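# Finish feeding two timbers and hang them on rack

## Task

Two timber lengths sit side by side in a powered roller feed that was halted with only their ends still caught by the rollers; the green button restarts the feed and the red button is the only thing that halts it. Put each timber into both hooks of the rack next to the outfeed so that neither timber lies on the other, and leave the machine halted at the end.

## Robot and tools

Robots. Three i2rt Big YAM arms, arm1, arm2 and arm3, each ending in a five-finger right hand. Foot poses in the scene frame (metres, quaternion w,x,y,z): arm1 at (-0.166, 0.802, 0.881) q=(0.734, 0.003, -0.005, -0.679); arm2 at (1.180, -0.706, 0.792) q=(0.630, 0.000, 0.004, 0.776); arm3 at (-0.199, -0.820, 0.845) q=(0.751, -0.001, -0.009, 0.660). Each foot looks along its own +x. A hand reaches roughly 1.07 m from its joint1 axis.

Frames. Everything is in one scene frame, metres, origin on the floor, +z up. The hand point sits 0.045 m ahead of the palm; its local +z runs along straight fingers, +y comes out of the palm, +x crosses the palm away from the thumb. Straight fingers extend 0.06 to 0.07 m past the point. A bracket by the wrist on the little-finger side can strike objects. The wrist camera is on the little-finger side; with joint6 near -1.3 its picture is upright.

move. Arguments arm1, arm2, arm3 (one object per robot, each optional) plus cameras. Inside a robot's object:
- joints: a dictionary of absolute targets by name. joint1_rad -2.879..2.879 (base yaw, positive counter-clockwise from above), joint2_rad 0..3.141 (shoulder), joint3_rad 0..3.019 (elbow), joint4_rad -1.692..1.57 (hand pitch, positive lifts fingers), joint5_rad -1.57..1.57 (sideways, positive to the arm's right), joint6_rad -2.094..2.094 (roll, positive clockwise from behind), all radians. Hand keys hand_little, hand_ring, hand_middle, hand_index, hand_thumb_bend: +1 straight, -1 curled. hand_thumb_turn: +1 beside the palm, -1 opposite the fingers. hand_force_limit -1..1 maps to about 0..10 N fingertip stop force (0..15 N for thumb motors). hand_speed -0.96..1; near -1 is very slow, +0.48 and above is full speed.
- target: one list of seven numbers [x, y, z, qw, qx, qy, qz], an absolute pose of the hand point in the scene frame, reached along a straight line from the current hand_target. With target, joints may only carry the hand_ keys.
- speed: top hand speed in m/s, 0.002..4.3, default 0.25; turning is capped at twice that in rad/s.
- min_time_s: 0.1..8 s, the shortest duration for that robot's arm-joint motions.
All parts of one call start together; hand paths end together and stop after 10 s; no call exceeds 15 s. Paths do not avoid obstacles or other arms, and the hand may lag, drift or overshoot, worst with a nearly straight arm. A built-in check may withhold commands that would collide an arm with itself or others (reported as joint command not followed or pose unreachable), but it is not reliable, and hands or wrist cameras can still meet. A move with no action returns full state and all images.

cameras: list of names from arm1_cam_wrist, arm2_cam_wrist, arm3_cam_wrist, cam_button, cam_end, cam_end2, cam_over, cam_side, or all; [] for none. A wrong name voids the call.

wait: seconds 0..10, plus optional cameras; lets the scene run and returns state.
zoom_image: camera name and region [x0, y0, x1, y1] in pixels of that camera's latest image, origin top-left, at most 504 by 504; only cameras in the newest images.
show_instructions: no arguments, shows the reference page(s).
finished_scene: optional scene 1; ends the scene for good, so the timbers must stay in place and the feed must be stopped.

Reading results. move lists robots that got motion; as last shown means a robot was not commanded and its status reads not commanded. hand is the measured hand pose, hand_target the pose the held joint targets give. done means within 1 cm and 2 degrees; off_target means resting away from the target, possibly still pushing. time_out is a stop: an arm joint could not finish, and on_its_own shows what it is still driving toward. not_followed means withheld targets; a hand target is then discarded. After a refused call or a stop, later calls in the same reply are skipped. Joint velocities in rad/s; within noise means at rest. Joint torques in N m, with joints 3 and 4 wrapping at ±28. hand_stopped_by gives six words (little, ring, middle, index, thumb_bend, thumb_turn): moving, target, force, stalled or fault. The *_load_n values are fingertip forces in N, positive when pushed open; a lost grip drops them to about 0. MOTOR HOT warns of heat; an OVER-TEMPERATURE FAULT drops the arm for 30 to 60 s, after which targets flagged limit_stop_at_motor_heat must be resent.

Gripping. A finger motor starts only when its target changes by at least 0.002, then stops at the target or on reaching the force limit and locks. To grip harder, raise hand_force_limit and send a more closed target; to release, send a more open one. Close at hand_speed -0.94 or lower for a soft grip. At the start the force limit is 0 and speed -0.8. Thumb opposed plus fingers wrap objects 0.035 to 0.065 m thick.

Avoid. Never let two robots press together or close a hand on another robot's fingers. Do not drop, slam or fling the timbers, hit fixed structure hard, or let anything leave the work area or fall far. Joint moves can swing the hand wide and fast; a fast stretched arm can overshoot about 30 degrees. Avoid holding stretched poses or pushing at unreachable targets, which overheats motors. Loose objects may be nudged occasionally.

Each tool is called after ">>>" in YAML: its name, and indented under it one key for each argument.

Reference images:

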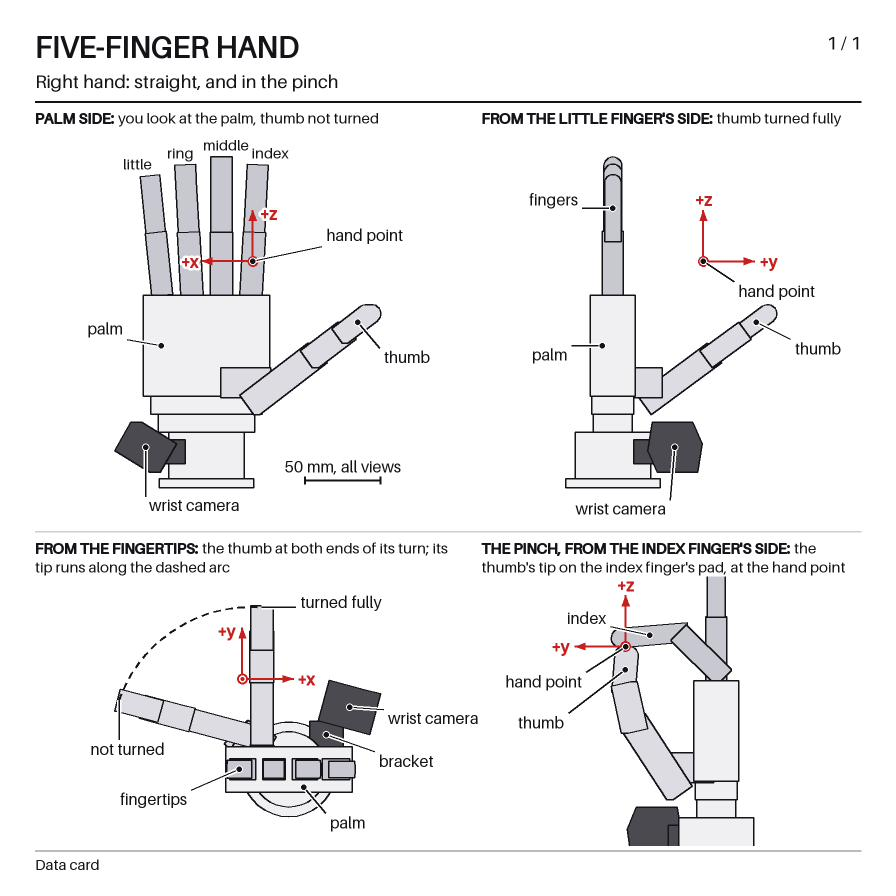

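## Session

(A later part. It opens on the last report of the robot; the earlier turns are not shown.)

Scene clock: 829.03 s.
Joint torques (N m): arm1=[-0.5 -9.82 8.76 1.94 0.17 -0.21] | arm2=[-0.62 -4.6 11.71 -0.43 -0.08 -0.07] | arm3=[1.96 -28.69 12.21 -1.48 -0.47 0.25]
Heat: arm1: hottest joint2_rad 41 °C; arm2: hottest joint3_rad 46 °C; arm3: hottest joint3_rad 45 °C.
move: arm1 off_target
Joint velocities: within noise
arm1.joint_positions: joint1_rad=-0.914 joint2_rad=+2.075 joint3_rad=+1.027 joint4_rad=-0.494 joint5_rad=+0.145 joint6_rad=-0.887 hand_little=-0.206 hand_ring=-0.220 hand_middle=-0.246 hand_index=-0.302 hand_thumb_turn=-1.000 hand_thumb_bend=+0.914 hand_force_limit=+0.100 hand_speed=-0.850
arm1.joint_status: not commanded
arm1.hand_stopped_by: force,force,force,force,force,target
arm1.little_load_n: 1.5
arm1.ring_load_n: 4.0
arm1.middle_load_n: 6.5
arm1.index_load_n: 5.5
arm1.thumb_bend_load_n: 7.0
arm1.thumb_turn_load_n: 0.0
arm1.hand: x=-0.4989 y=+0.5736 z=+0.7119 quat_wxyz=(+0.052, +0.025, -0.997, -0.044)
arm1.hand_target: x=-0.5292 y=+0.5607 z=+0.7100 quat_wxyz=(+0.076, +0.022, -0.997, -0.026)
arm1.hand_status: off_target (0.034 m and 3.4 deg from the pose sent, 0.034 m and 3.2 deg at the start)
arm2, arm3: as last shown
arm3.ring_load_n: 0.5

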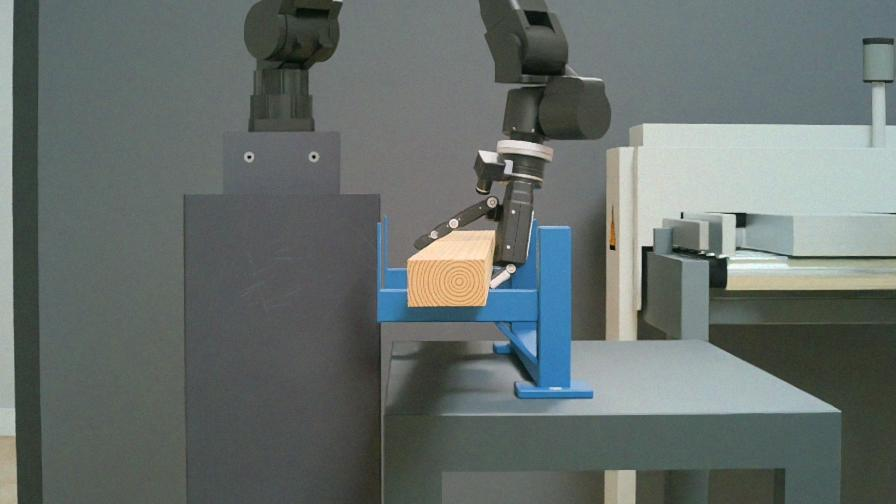

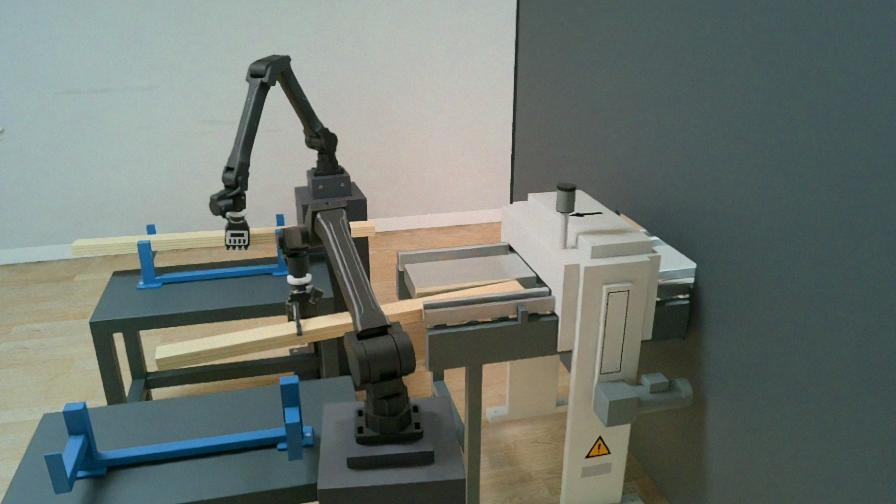

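>>> move:
  arm1: {"joints": {"hand_thumb_bend": 1.0}}

>>> move:
  arm1: {"joints": {"hand_speed": -0.7, "hand_little": 1.0, "hand_ring": 1.0, "hand_middle": 1.0, "hand_index": 1.0}}
  cameras: ["cam_end", "cam_side", "cam_over"]

Scene clock: 834.70 s.
Joint torques (N m): arm1=[-0.44 -10.11 8.53 1.85 0.24 -0.21] | arm2=[-0.38 -3.78 11.75 -0.35 -0.1 -0.07] | arm3=[1.96 -28.69 12.21 -1.48 -0.47 0.25]
Heat: arm1: hottest joint2_rad 40 °C; arm2: hottest joint3_rad 46 °C; arm3: hottest joint3_rad 45 °C.
move: arm1 done
Joint velocities: within noise
arm1.joint_positions: joint1_rad=-0.915 joint2_rad=+2.077 joint3_rad=+1.030 joint4_rad=-0.491 joint5_rad=+0.142 joint6_rad=-0.887 hand_little=-0.206 hand_ring=-0.220 hand_middle=-0.247 hand_index=-0.302 hand_thumb_turn=-1.000 hand_thumb_bend=+1.000 hand_force_limit=+0.100 hand_speed=-0.850
arm1.joint_status: all done
arm1.hand_stopped_by: force,force,force,force,target,target
arm1.little_load_n: 0.0
arm1.ring_load_n: 1.0
arm1.middle_load_n: 3.0
arm1.index_load_n: 2.5
arm1.thumb_bend_load_n: 0.5
arm1.thumb_turn_load_n: 0.5
arm1.hand: x=-0.5001 y=+0.5723 z=+0.7112 quat_wxyz=(+0.053, +0.024, -0.997, -0.042)
arm1.hand_target: x=-0.5291 y=+0.5607 z=+0.7100 quat_wxyz=(+0.075, +0.022, -0.997, -0.025)
arm1.hand_status: not commanded
arm2.joint_positions: joint1_rad=+0.315 joint2_rad=+1.187 joint3_rad=+0.914 joint4_rad=-1.321 joint5_rad=+0.009 joint6_rad=+0.960 hand_little=-1.000 hand_ring=-1.000 hand_middle=-1.000 hand_index=+1.000 hand_thumb_turn=-1.000 hand_thumb_bend=+1.000 hand_force_limit=+0.000 hand_speed=-0.500
arm2.joint_status: not commanded
arm2.hand_stopped_by: target,target,target,target,target,target
arm2.little_load_n: 0.0
arm2.ring_load_n: 0.0
arm2.middle_load_n: 0.0
arm2.index_load_n: 0.0
arm2.thumb_bend_load_n: 0.0
arm2.thumb_turn_load_n: 0.0
arm2.hand: x=+0.9771 y=-0.4820 z=+0.9267 quat_wxyz=(+0.010, +0.976, -0.217, +0.009)
arm2.hand_target: x=+0.9731 y=-0.4714 z=+0.9399 quat_wxyz=(+0.000, +0.976, -0.216, +0.000)
arm2.hand_status: not commanded
arm3: as last shown
arm3.ring_load_n: 0.0
arm3.index_load_n: 3.0
arm3.thumb_turn_load_n: -0.5
pictures: none

Scene clock: 836.77 s.
Joint torques (N m): arm1=[0.38 -10.34 7.2 1.48 0.16 -0.12] | arm2=[-0.26 -4.37 11.75 -0.39 -0.06 -0.08] | arm3=[1.9 -28.69 12.21 -1.48 -0.47 0.25]
Heat: arm1: hottest joint2_rad 40 °C; arm2: hottest joint3_rad 46 °C; arm3: hottest joint3_rad 45 °C.
move: arm1 done
Joint velocities: within noise
arm1.joint_positions: joint1_rad=-0.925 joint2_rad=+2.077 joint3_rad=+1.048 joint4_rad=-0.479 joint5_rad=+0.145 joint6_rad=-0.895 hand_little=+1.000 hand_ring=+1.000 hand_middle=+1.000 hand_index=+1.000 hand_thumb_turn=-1.000 hand_thumb_bend=+1.000 hand_force_limit=+0.100 hand_speed=-0.700
arm1.joint_status: all done
arm1.hand_stopped_by: target,target,target,target,target,target
arm1.little_load_n: -0.5
arm1.ring_load_n: 0.0
arm1.middle_load_n: 0.0
arm1.index_load_n: 0.0
arm1.thumb_bend_load_n: 0.0
arm1.thumb_turn_load_n: 1.0
arm1.hand: x=-0.5131 y=+0.5673 z=+0.7131 quat_wxyz=(+0.064, +0.022, -0.997, -0.034)
arm1.hand_target: x=-0.5291 y=+0.5609 z=+0.7100 quat_wxyz=(+0.075, +0.022, -0.997, -0.026)
arm1.hand_status: not commanded
arm2: as last shown
arm3.joint_positions: joint1_rad=+0.307 joint2_rad=+2.666 joint3_rad=+2.326 joint4_rad=-1.305 joint5_rad=-0.007 joint6_rad=+0.170 hand_little=-0.250 hand_ring=-0.222 hand_middle=-0.207 hand_index=-0.194 hand_thumb_turn=-1.000 hand_thumb_bend=+0.989 hand_force_limit=-0.400 hand_speed=-0.850
arm3.joint_status: not commanded
arm3.hand_stopped_by: force,force,force,force,force,target
arm3.little_load_n: 0.0
arm3.ring_load_n: 0.0
arm3.middle_load_n: 5.0
arm3.index_load_n: 3.0
arm3.thumb_bend_load_n: 0.0
arm3.thumb_turn_load_n: 0.0
arm3.hand: x=-0.3571 y=-0.1610 z=+0.7030 quat_wxyz=(+0.032, +0.999, +0.003, +0.010)
arm3.hand_target: x=-0.3695 y=-0.1373 z=+0.7455 quat_wxyz=(-0.001, +1.000, +0.000, -0.001)
arm3.hand_status: not commanded
pictures: cam_end, cam_over, cam_side

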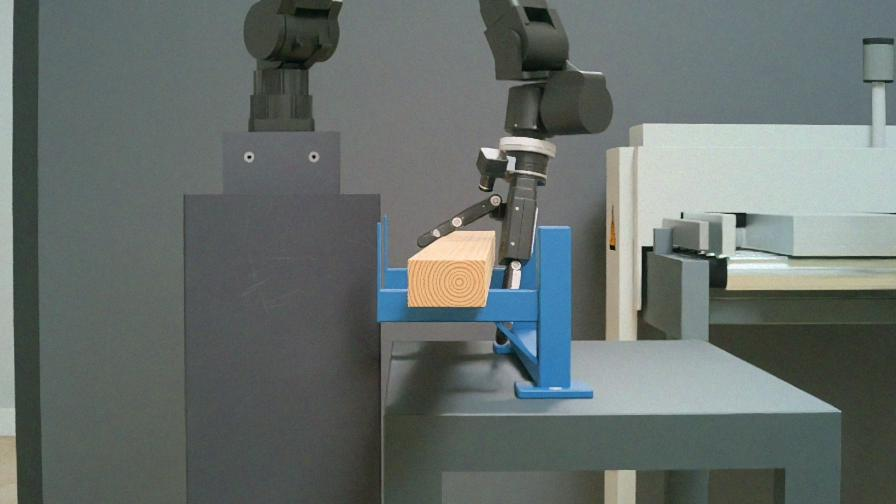

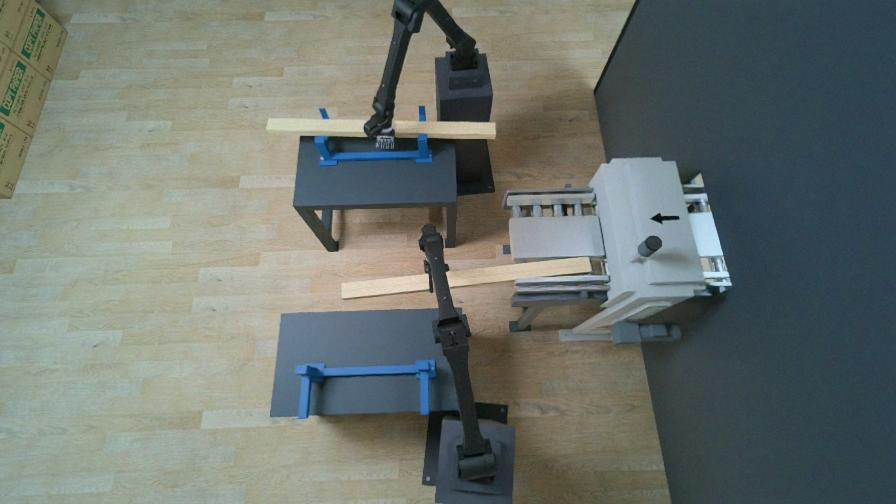

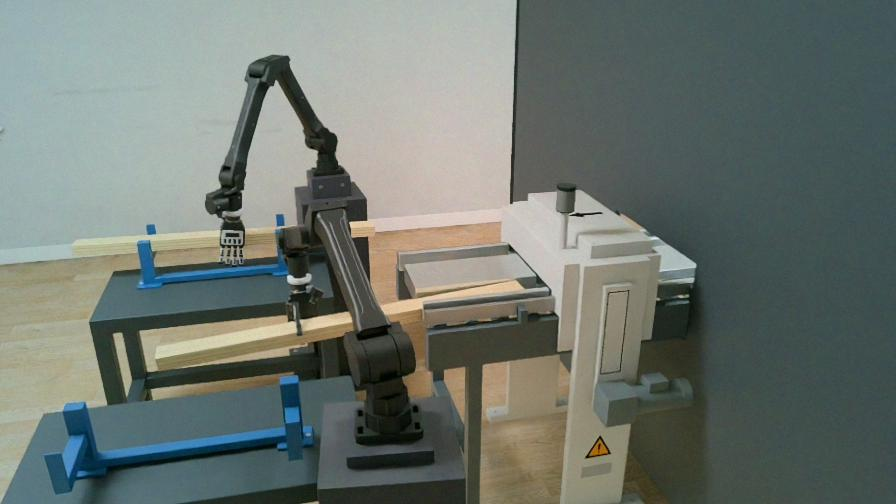

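>>> move:
  arm1: {"target": [-0.525, 0.556, 0.80, -0.07, -0.02, 0.997, 0.0], "speed": 0.1}
  cameras: ["cam_end"]

>>> move:
  arm1: {"target": [-0.525, 0.560, 0.96, 0, 0, 1, 0], "speed": 0.2}
  cameras: ["cam_end", "cam_side", "cam_over"]

Scene clock: 841.00 s.
Joint torques (N m): arm1=[0.09 -11.34 7.61 0.34 -0.04 -0.1] | arm2=[-0.38 -4.37 11.82 -0.49 -0.09 -0.05] | arm3=[1.9 -28.69 12.21 -1.48 -0.46 0.25]
Heat: arm1: hottest joint2_rad 40 °C; arm2: hottest joint3_rad 46 °C; arm3: hottest joint3_rad 45 °C.
move: arm1 done
Joint velocities: within noise
arm1.joint_positions: joint1_rad=-0.925 joint2_rad=+1.883 joint3_rad=+1.048 joint4_rad=-0.624 joint5_rad=+0.103 joint6_rad=-0.897 hand_little=+1.000 hand_ring=+1.000 hand_middle=+1.000 hand_index=+1.000 hand_thumb_turn=-1.000 hand_thumb_bend=+1.000 hand_force_limit=+0.100 hand_speed=-0.700
arm1.joint_status: not commanded
arm1.hand_stopped_by: target,target,target,target,target,target
arm1.little_load_n: 0.0
arm1.ring_load_n: 0.0
arm1.middle_load_n: 0.0
arm1.index_load_n: 0.0
arm1.thumb_bend_load_n: 0.0
arm1.thumb_turn_load_n: -0.5
arm1.hand: x=-0.5170 y=+0.5547 z=+0.7944 quat_wxyz=(+0.069, +0.022, -0.997, -0.003)
arm1.hand_target: x=-0.5249 y=+0.5562 z=+0.8000 quat_wxyz=(+0.070, +0.020, -0.997, +0.000)
arm1.hand_status: done (0.010 m and 0.4 deg from the pose sent, 0.088 m and 4.0 deg at the start)
arm2, arm3: as last shown
arm3.index_load_n: 3.5

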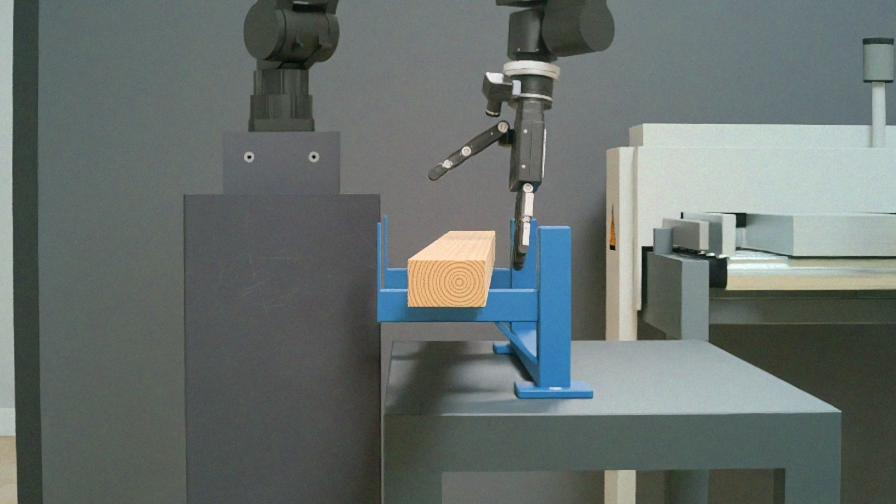

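Scene clock: 842.63 s.
Joint torques (N m): arm1=[-0.03 -10.4 11.7 0.12 -0.11 -0.07] | arm2=[-0.38 -3.6 11.7 -0.31 -0.08 -0.1] | arm3=[1.9 -28.69 12.21 -1.47 -0.46 0.25]
Heat: arm1: hottest joint2_rad 40 °C; arm2: hottest joint3_rad 46 °C; arm3: hottest joint3_rad 45 °C.
move: arm1 off_target
Joint velocities: within noise
arm1.joint_positions: joint1_rad=-0.969 joint2_rad=+1.696 joint3_rad=+1.264 joint4_rad=-1.155 joint5_rad=+0.014 joint6_rad=-0.897 hand_little=+1.000 hand_ring=+1.000 hand_middle=+1.000 hand_index=+1.000 hand_thumb_turn=-1.000 hand_thumb_bend=+1.000 hand_force_limit=+0.100 hand_speed=-0.700
arm1.joint_status: not commanded
arm1.hand_stopped_by: target,target,target,target,target,target
arm1.little_load_n: 0.0
arm1.ring_load_n: 0.0
arm1.middle_load_n: 0.0
arm1.index_load_n: 0.0
arm1.thumb_bend_load_n: 0.0
arm1.thumb_turn_load_n: 0.0
arm1.hand: x=-0.5112 y=+0.5634 z=+0.9487 quat_wxyz=(-0.008, +0.003, -1.000, -0.009)
arm1.hand_target: x=-0.5246 y=+0.5603 z=+0.9601 quat_wxyz=(+0.000, +0.000, -1.000, +0.000)
arm1.hand_status: off_target (0.018 m and 1.5 deg from the pose sent, 0.166 m and 8.3 deg at the start)
arm2, arm3: as last shown
arm3.index_load_n: 3.0
pictures: cam_end, cam_over, cam_side

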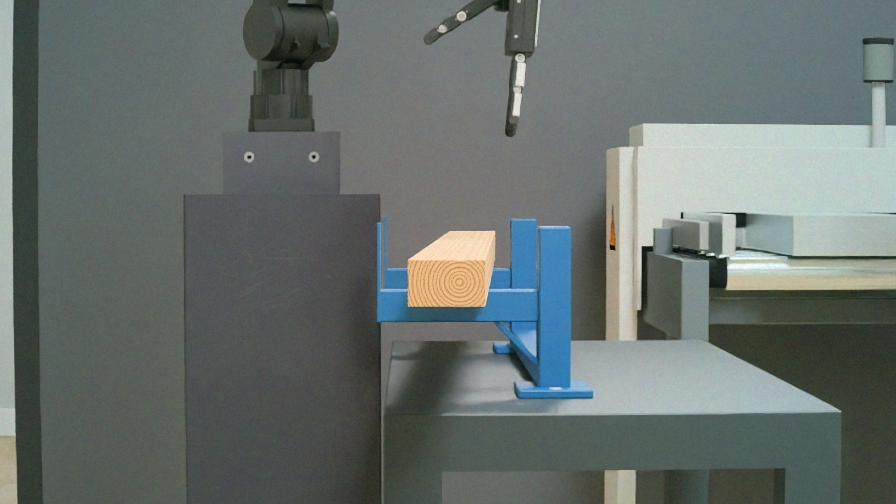

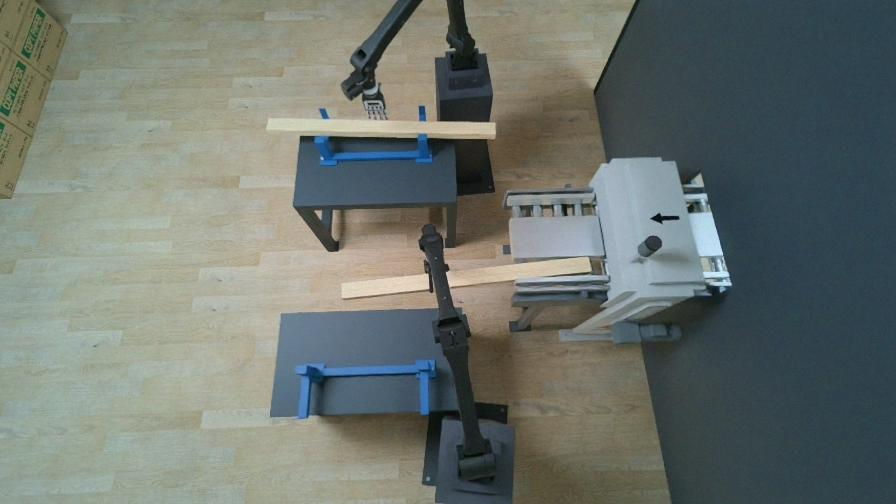

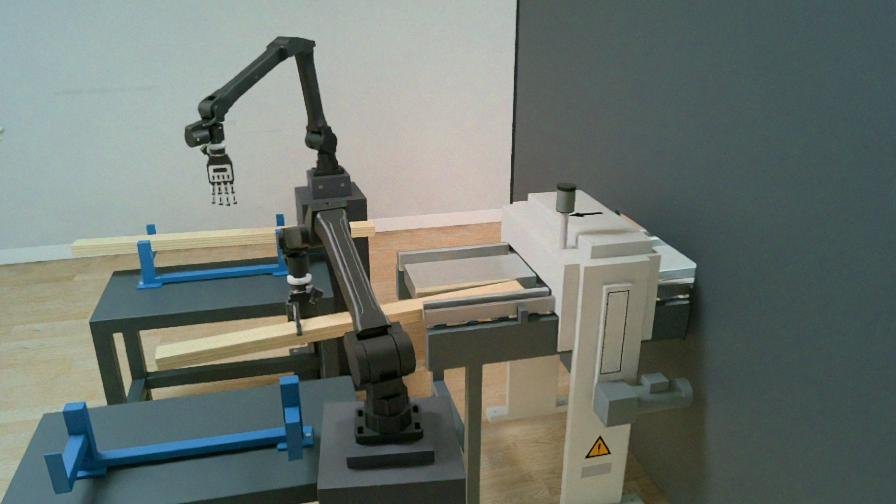

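>>> move:
  arm3: {"target": [-0.205, -0.130, 0.745, 0, 1, 0, 0], "speed": 0.06}
  cameras: ["cam_over", "cam_side", "cam_end2"]

Scene clock: 863.70 s.
Joint torques (N m): arm1=[0.09 -10.34 11.67 0.13 -0.11 -0.06] | arm2=[-0.44 -3.9 11.64 -0.5 -0.09 -0.08] | arm3=[-1.9 -30.51 8.83 -0.75 0.21 -0.27]
Heat: arm1: hottest joint3_rad 40 °C; arm2: hottest joint3_rad 46 °C; arm3: hottest joint2_rad 45 °C.
move: arm3 off_target
Joint velocities: within noise
arm1, arm2: as last shown
arm1.joint_positions: joint1_rad=-0.969 joint2_rad=+1.696 joint3_rad=+1.264 joint4_rad=-1.156 joint5_rad=+0.014 joint6_rad=-0.897 hand_little=+1.000 hand_ring=+1.000 hand_middle=+1.000 hand_index=+1.000 hand_thumb_turn=-1.000 hand_thumb_bend=+1.000 hand_force_limit=+0.100 hand_speed=-0.700
arm1.hand: x=-0.5112 y=+0.5635 z=+0.9487 quat_wxyz=(-0.008, +0.003, -1.000, -0.010)
arm2.index_load_n: -0.5
arm3.joint_positions: joint1_rad=+0.134 joint2_rad=+2.666 joint3_rad=+2.320 joint4_rad=-1.296 joint5_rad=-0.017 joint6_rad=+0.001 hand_little=-0.250 hand_ring=-0.222 hand_middle=-0.208 hand_index=-0.194 hand_thumb_turn=-1.000 hand_thumb_bend=+0.989 hand_force_limit=-0.400 hand_speed=-0.850
arm3.joint_status: not commanded
arm3.hand_stopped_by: force,force,force,force,force,target
arm3.little_load_n: 0.0
arm3.ring_load_n: 0.0
arm3.middle_load_n: 1.5
arm3.index_load_n: 7.0
arm3.thumb_bend_load_n: 0.0
arm3.thumb_turn_load_n: 0.0
arm3.hand: x=-0.2336 y=-0.1496 z=+0.7030 quat_wxyz=(+0.031, +1.000, +0.001, -0.002)
arm3.hand_target: x=-0.2053 y=-0.1316 z=+0.7444 quat_wxyz=(+0.000, +1.000, +0.000, +0.001)
arm3.hand_status: off_target (0.054 m and 3.5 deg from the pose sent, 0.161 m and 3.9 deg at the start)
pictures: cam_end2, cam_over, cam_side

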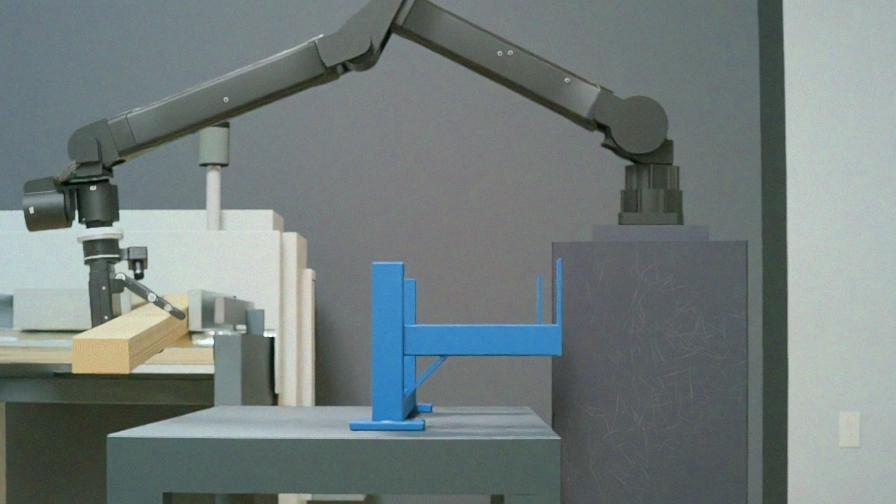

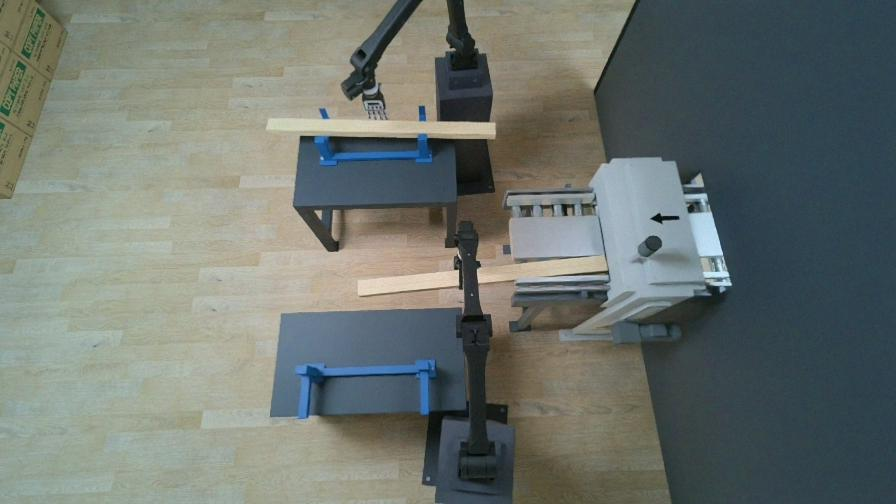

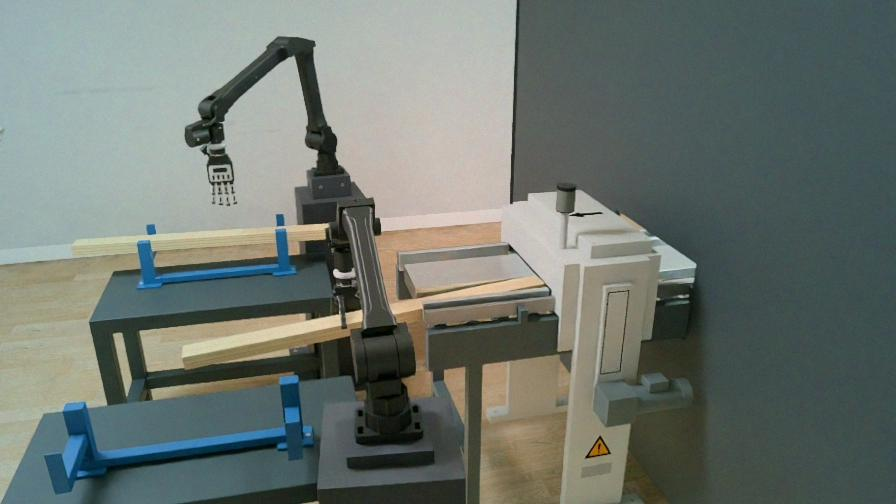

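>>> move:
  arm3: {"target": [-0.135, -0.125, 0.745, 0, 1, 0, 0], "speed": 0.06}
  cameras: ["cam_over", "cam_side", "cam_end2"]

Scene clock: 868.27 s.
Joint torques (N m): arm1=[0.03 -10.34 11.67 0.16 -0.12 -0.07] | arm2=[-0.5 -4.54 11.7 -0.39 -0.08 -0.1] | arm3=[-2.78 -28.04 12.49 -1.74 0.36 -0.32]
Heat: arm1: hottest joint3_rad 40 °C; arm2: hottest joint3_rad 46 °C; arm3: hottest joint2_rad 45 °C.
move: arm3 off_target
Joint velocities: within noise
arm1, arm2: as last shown
arm2.index_load_n: 0.0
arm3.joint_positions: joint1_rad=+0.052 joint2_rad=+2.674 joint3_rad=+2.343 joint4_rad=-1.308 joint5_rad=-0.019 joint6_rad=-0.086 hand_little=-0.250 hand_ring=-0.222 hand_middle=-0.208 hand_index=-0.194 hand_thumb_turn=-1.000 hand_thumb_bend=+0.989 hand_force_limit=-0.400 hand_speed=-0.850
arm3.joint_status: not commanded
arm3.hand_stopped_by: force,force,force,force,force,target
arm3.little_load_n: 0.0
arm3.ring_load_n: 0.0
arm3.middle_load_n: 0.0
arm3.index_load_n: 8.0
arm3.thumb_bend_load_n: 0.0
arm3.thumb_turn_load_n: 0.0
arm3.hand: x=-0.1736 y=-0.1481 z=+0.7062 quat_wxyz=(+0.028, +1.000, +0.004, -0.005)
arm3.hand_target: x=-0.1353 y=-0.1281 z=+0.7450 quat_wxyz=(-0.002, +1.000, -0.001, +0.002)
arm3.hand_status: off_target (0.059 m and 3.3 deg from the pose sent, 0.110 m and 3.5 deg at the start)
pictures: cam_end2, cam_over, cam_side

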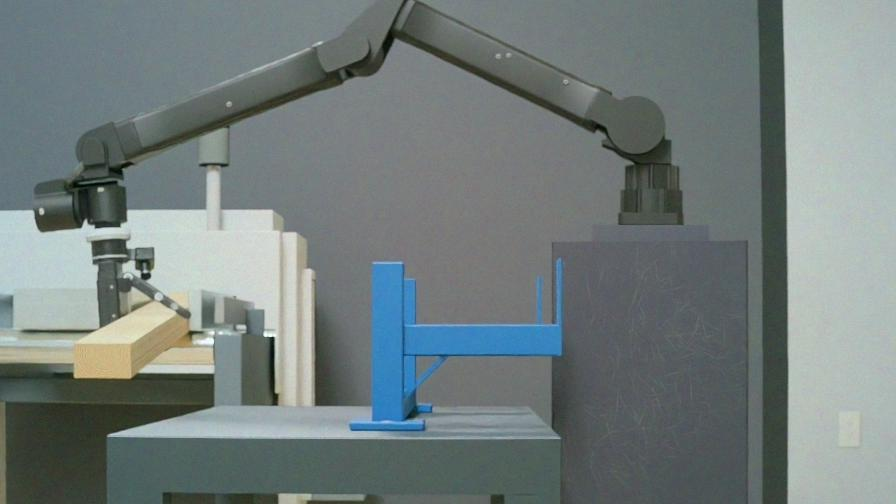

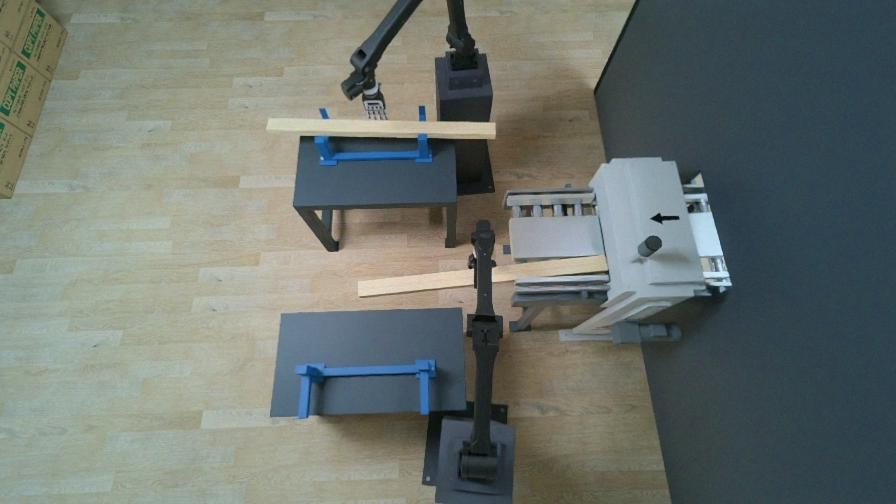

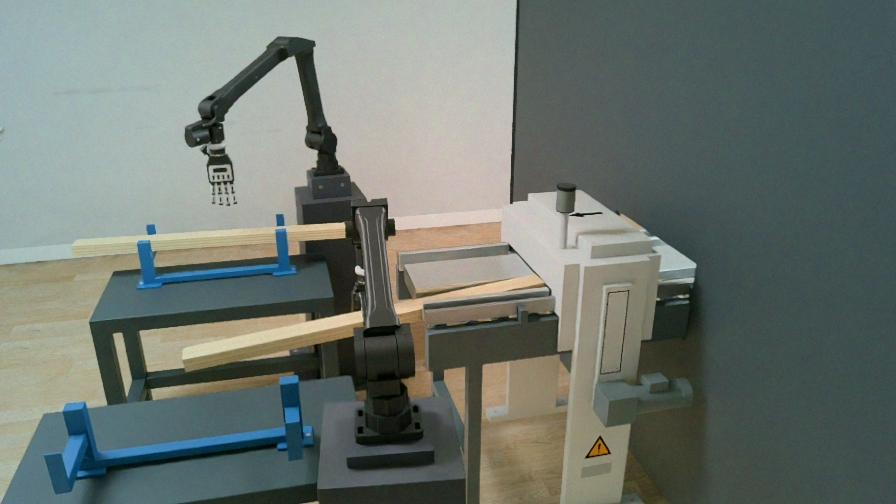

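>>> move:
  arm3: {"target": [-0.112, -0.125, 0.745, 0, 1, 0, 0], "speed": 0.05}
  cameras: ["cam_over", "arm3_cam_wrist", "cam_end2"]

Scene clock: 873.63 s.
Joint torques (N m): arm1=[0.15 -10.4 11.67 0.12 -0.11 -0.06] | arm2=[-0.56 -4.37 11.73 -0.47 -0.07 -0.06] | arm3=[-2.02 -28.98 12.49 -1.94 0.2 -0.32]
Heat: arm1: hottest joint3_rad 40 °C; arm2: hottest joint3_rad 46 °C; arm3: hottest joint2_rad 46 °C.
move: arm3 off_target
Joint velocities: within noise
arm1, arm2: as last shown
arm2.thumb_bend_load_n: -0.5
arm3.joint_positions: joint1_rad=+0.014 joint2_rad=+2.700 joint3_rad=+2.378 joint4_rad=-1.317 joint5_rad=-0.015 joint6_rad=-0.115 hand_little=-0.250 hand_ring=-0.222 hand_middle=-0.208 hand_index=-0.193 hand_thumb_turn=-1.000 hand_thumb_bend=+0.990 hand_force_limit=-0.400 hand_speed=-0.850
arm3.joint_status: not commanded
arm3.hand_stopped_by: force,force,force,force,force,target
arm3.little_load_n: 0.0
arm3.ring_load_n: 0.0
arm3.middle_load_n: 0.5
arm3.index_load_n: 9.5
arm3.thumb_bend_load_n: 1.5
arm3.thumb_turn_load_n: 1.5
arm3.hand: x=-0.1450 y=-0.1465 z=+0.7002 quat_wxyz=(+0.028, +1.000, -0.001, -0.005)
arm3.hand_target: x=-0.1124 y=-0.1278 z=+0.7446 quat_wxyz=(-0.002, +1.000, +0.000, +0.002)
arm3.hand_status: off_target (0.060 m and 3.3 deg from the pose sent, 0.076 m and 3.3 deg at the start)
pictures: arm3_cam_wrist, cam_end2, cam_over
arm3_cam_wrist: T_world_to_cam=[[0.218, -0.97595, 0.00041, -0.10336], [-0.83227, -0.18569, 0.52234, -0.50982], [-0.5097, -0.11421, -0.85274, 0.61615]] pos_world=[-0.08772, -0.12517, 0.79176]

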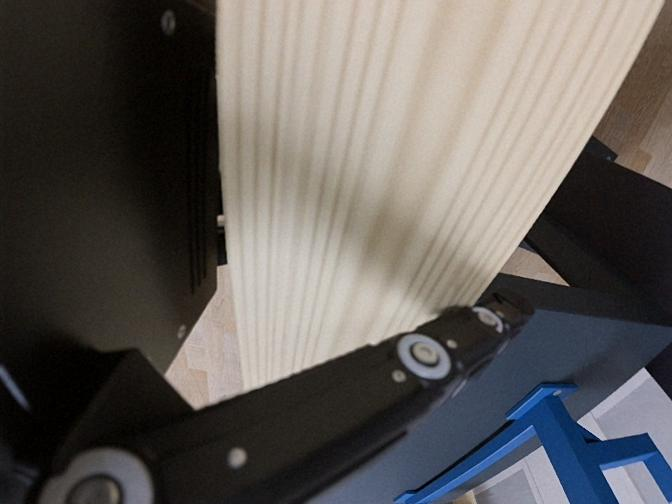

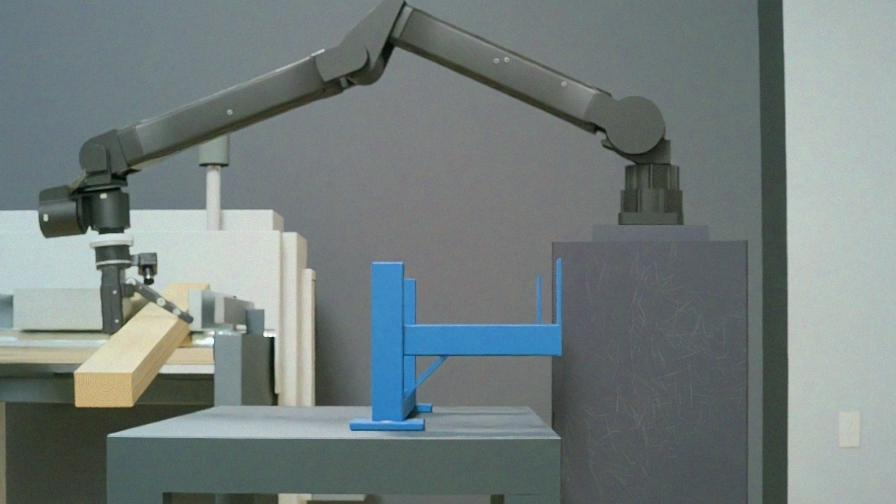

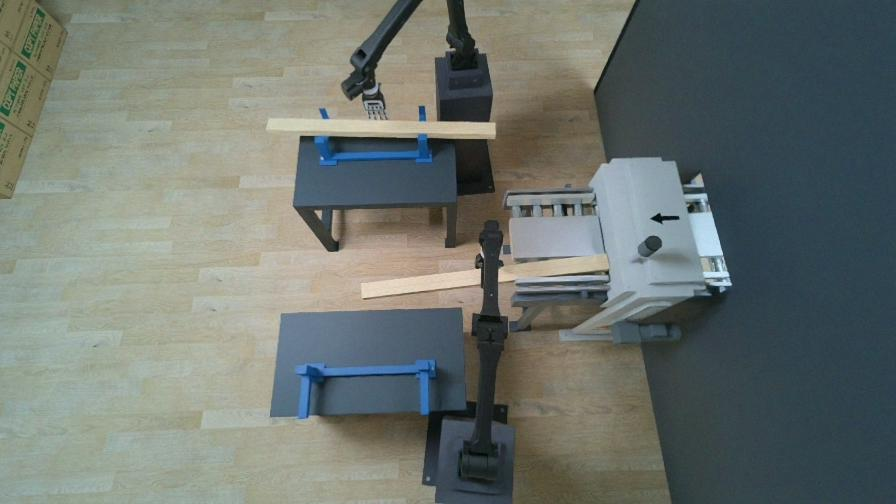

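>>> move:
  arm3: {"target": [-0.135, -0.120, 0.785, 0, 1, 0, 0], "speed": 0.06}
  cameras: ["cam_side", "cam_end2"]

Scene clock: 879.80 s.
Joint torques (N m): arm1=[0.09 -10.4 11.66 0.13 -0.11 -0.07] | arm2=[-0.5 -3.66 11.77 -0.29 -0.1 -0.09] | arm3=[0.44 -31.62 13.08 -2.88 0.1 -0.09]
Heat: arm1: hottest joint3_rad 40 °C; arm2: hottest joint3_rad 46 °C; arm3: hottest joint2_rad 45 °C.
move: arm3 off_target
Joint velocities: within noise
arm1, arm2: as last shown
arm2.thumb_bend_load_n: 0.0
arm3.joint_positions: joint1_rad=+0.015 joint2_rad=+2.700 joint3_rad=+2.415 joint4_rad=-1.371 joint5_rad=-0.015 joint6_rad=-0.108 hand_little=-0.250 hand_ring=-0.222 hand_middle=-0.208 hand_index=-0.193 hand_thumb_turn=-1.000 hand_thumb_bend=+0.989 hand_force_limit=-0.400 hand_speed=-0.850
arm3.joint_status: not commanded
arm3.hand_stopped_by: force,force,force,force,force,target
arm3.little_load_n: 0.0
arm3.ring_load_n: 0.0
arm3.middle_load_n: 1.5
arm3.index_load_n: 12.0
arm3.thumb_bend_load_n: 0.0
arm3.thumb_turn_load_n: 0.0
arm3.hand: x=-0.1466 y=-0.1467 z=+0.7149 quat_wxyz=(+0.037, +0.999, -0.004, -0.005)
arm3.hand_target: x=-0.1355 y=-0.1235 z=+0.7835 quat_wxyz=(-0.002, +1.000, +0.000, +0.001)
arm3.hand_status: off_target (0.076 m and 4.3 deg from the pose sent, 0.089 m and 3.3 deg at the start)
pictures: cam_end2, cam_side

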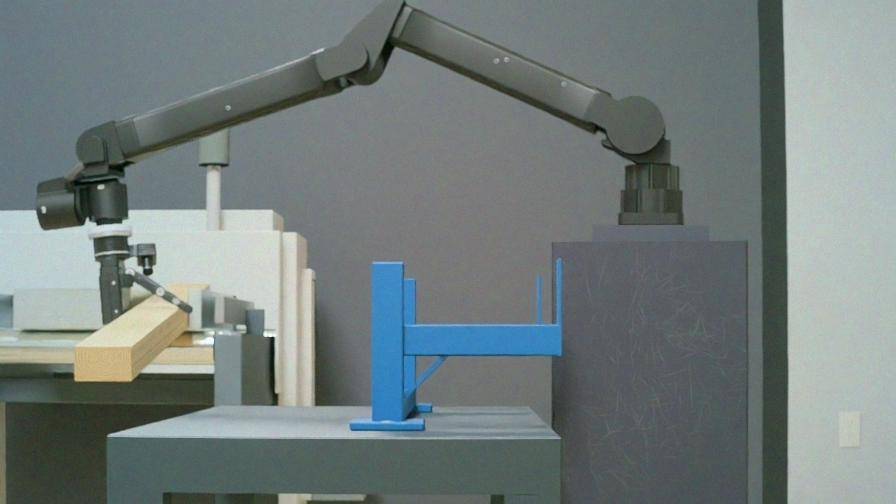

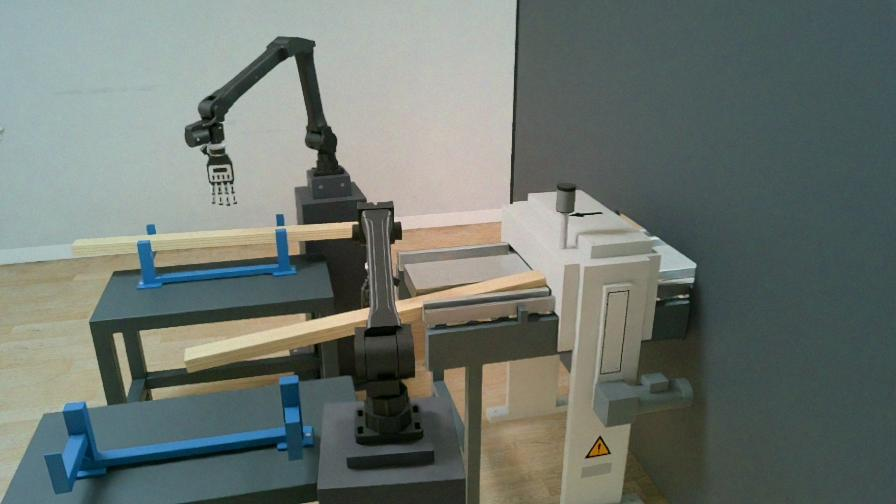

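>>> move:
  arm3: {"target": [-0.14, -0.120, 0.812, 0, 1, 0, 0], "speed": 0.06}
  cameras: ["cam_side", "cam_end2"]

Scene clock: 885.53 s.
Joint torques (N m): arm1=[0.09 -10.34 11.66 0.12 -0.11 -0.06] | arm2=[-0.5 -4.66 11.79 -0.44 -0.12 -0.09] | arm3=[0.79 -33.67 12.83 -3.29 0.09 -0.09]
Heat: arm1: hottest joint3_rad 40 °C; arm2: hottest joint3_rad 46 °C; arm3: hottest joint3_rad 46 °C.
move: arm3 off_target
Joint velocities: within noise
arm1: as last shown
arm2.joint_positions: joint1_rad=+0.315 joint2_rad=+1.187 joint3_rad=+0.914 joint4_rad=-1.321 joint5_rad=+0.009 joint6_rad=+0.960 hand_little=-1.000 hand_ring=-1.000 hand_middle=-1.000 hand_index=+1.000 hand_thumb_turn=-1.000 hand_thumb_bend=+1.000 hand_force_limit=+0.000 hand_speed=-0.500
arm2.joint_status: not commanded
arm2.hand_stopped_by: target,target,target,target,target,target
arm2.little_load_n: 0.0
arm2.ring_load_n: 0.0
arm2.middle_load_n: 0.0
arm2.index_load_n: 0.0
arm2.thumb_bend_load_n: 0.0
arm2.thumb_turn_load_n: 0.0
arm2.hand: x=+0.9771 y=-0.4820 z=+0.9267 quat_wxyz=(+0.010, +0.976, -0.217, +0.009)
arm2.hand_target: x=+0.9731 y=-0.4714 z=+0.9399 quat_wxyz=(+0.000, +0.976, -0.216, +0.000)
arm2.hand_status: not commanded
arm3.joint_positions: joint1_rad=+0.017 joint2_rad=+2.700 joint3_rad=+2.439 joint4_rad=-1.407 joint5_rad=-0.015 joint6_rad=-0.102 hand_little=-0.250 hand_ring=-0.222 hand_middle=-0.208 hand_index=-0.193 hand_thumb_turn=-1.000 hand_thumb_bend=+0.989 hand_force_limit=-0.400 hand_speed=-0.850
arm3.joint_status: not commanded
arm3.hand_stopped_by: force,force,force,force,force,target
arm3.little_load_n: 0.0
arm3.ring_load_n: 0.0
arm3.middle_load_n: 3.0
arm3.index_load_n: 11.0
arm3.thumb_bend_load_n: 0.5
arm3.thumb_turn_load_n: -0.5
arm3.hand: x=-0.1482 y=-0.1473 z=+0.7248 quat_wxyz=(+0.043, +0.999, -0.006, -0.006)
arm3.hand_target: x=-0.1406 y=-0.1242 z=+0.8088 quat_wxyz=(-0.002, +1.000, +0.000, +0.001)
arm3.hand_status: off_target (0.092 m and 5.0 deg from the pose sent, 0.101 m and 4.3 deg at the start)
pictures: cam_end2, cam_side

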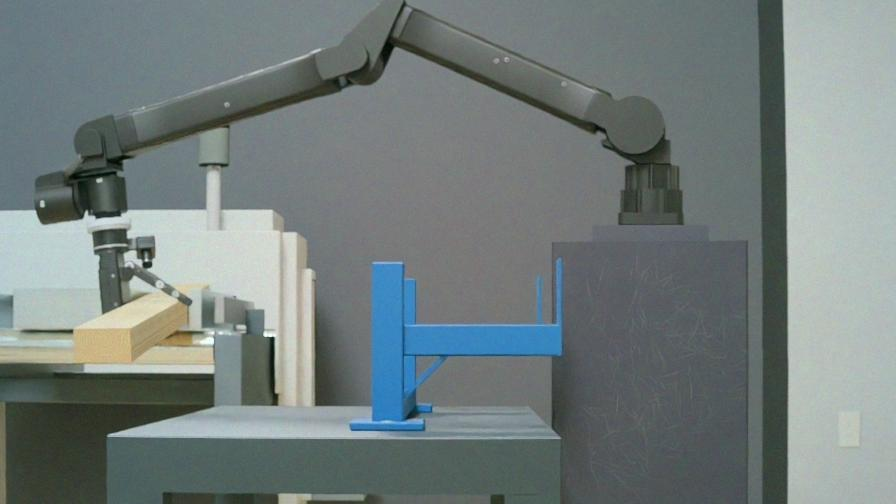

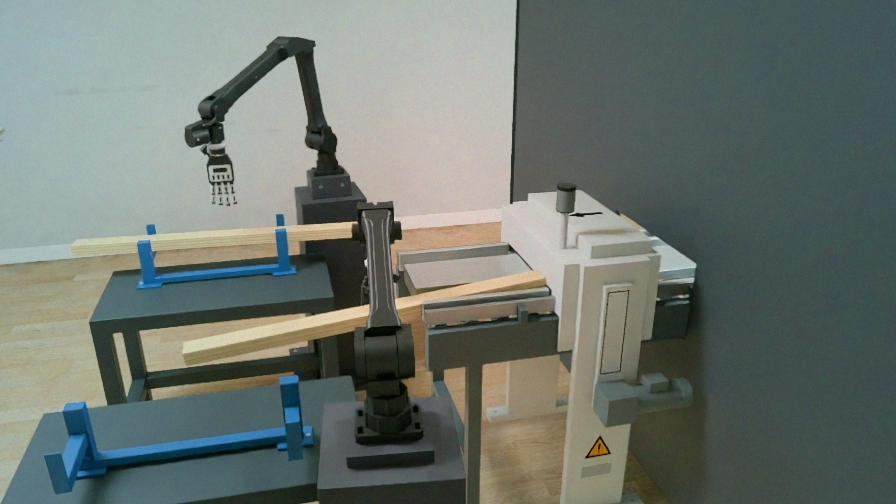

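>>> move:
  arm3: {"joints": {"joint2_rad": 2.56, "joint3_rad": 2.50, "joint4_rad": -1.511}, "min_time_s": 2.0}
  cameras: ["cam_side", "cam_end2"]

Scene clock: 891.47 s.
Joint torques (N m): arm1=[0.09 -10.4 11.66 0.13 -0.11 -0.06] | arm2=[0.26 -4.07 11.59 -0.39 -0.07 -0.05] | arm3=[0.62 -36.25 11.81 -3.44 0.08 -0.13]
Heat: arm1: hottest joint3_rad 41 °C; arm2: hottest joint3_rad 46 °C; arm3: hottest joint3_rad 46 °C.
move: arm3 time_out
Joint velocities: within noise
arm1, arm2: as last shown
arm1.little_load_n: -0.5
arm1.thumb_bend_load_n: -0.5
arm3.joint_positions: joint1_rad=+0.019 joint2_rad=+2.676 joint3_rad=+2.439 joint4_rad=-1.435 joint5_rad=-0.014 joint6_rad=-0.098 hand_little=-0.250 hand_ring=-0.222 hand_middle=-0.207 hand_index=-0.193 hand_thumb_turn=-1.000 hand_thumb_bend=+0.989 hand_force_limit=-0.400 hand_speed=-0.850
arm3.joint_status: joint4_rad time_out (moved -0.028 of -0.104); the others done
arm3.hand_stopped_by: force,force,force,force,force,target
arm3.little_load_n: 0.0
arm3.ring_load_n: 0.0
arm3.middle_load_n: 5.5
arm3.index_load_n: 8.5
arm3.thumb_bend_load_n: 0.0
arm3.thumb_turn_load_n: -0.5
arm3.on_its_own: joint4_rad reads -1.435 and still pushes toward -1.511 since a time_out
arm3.hand: x=-0.1500 y=-0.1481 z=+0.7435 quat_wxyz=(+0.044, +0.999, -0.007, -0.006)
arm3.hand_target: x=-0.1416 y=-0.1289 z=+0.8444 quat_wxyz=(-0.006, +1.000, +0.000, +0.001)
arm3.hand_status: not commanded
pictures: cam_end2, cam_side

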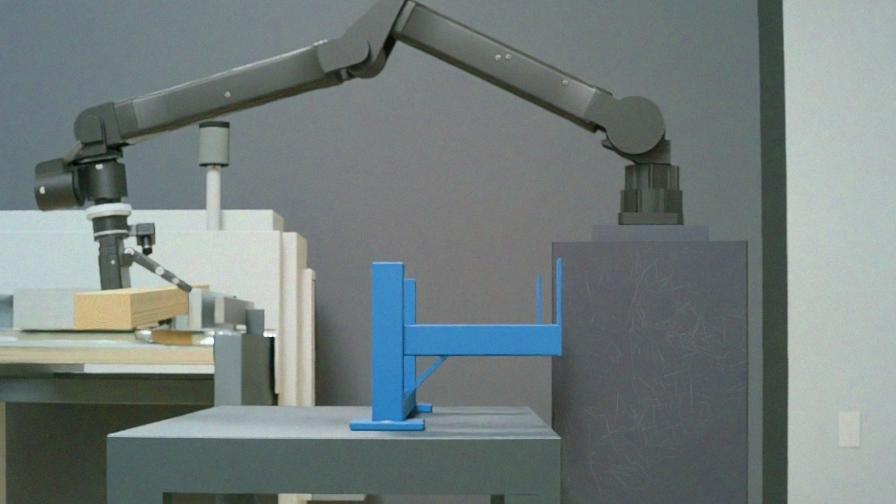

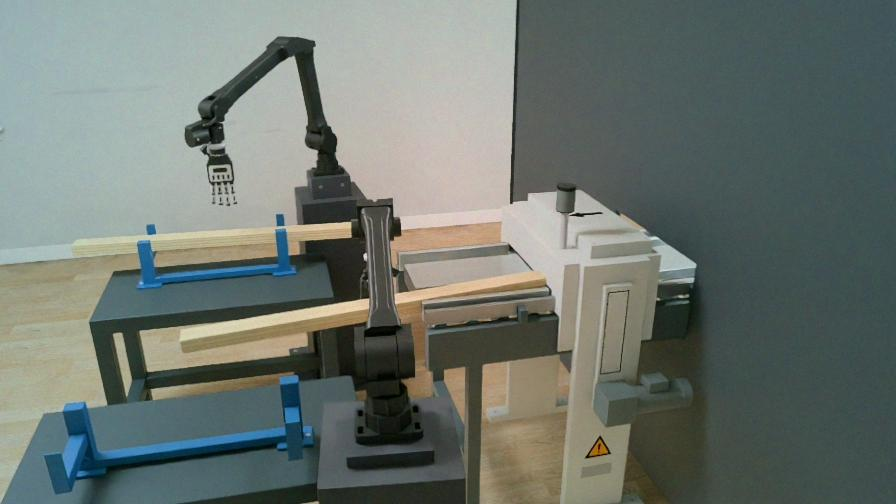

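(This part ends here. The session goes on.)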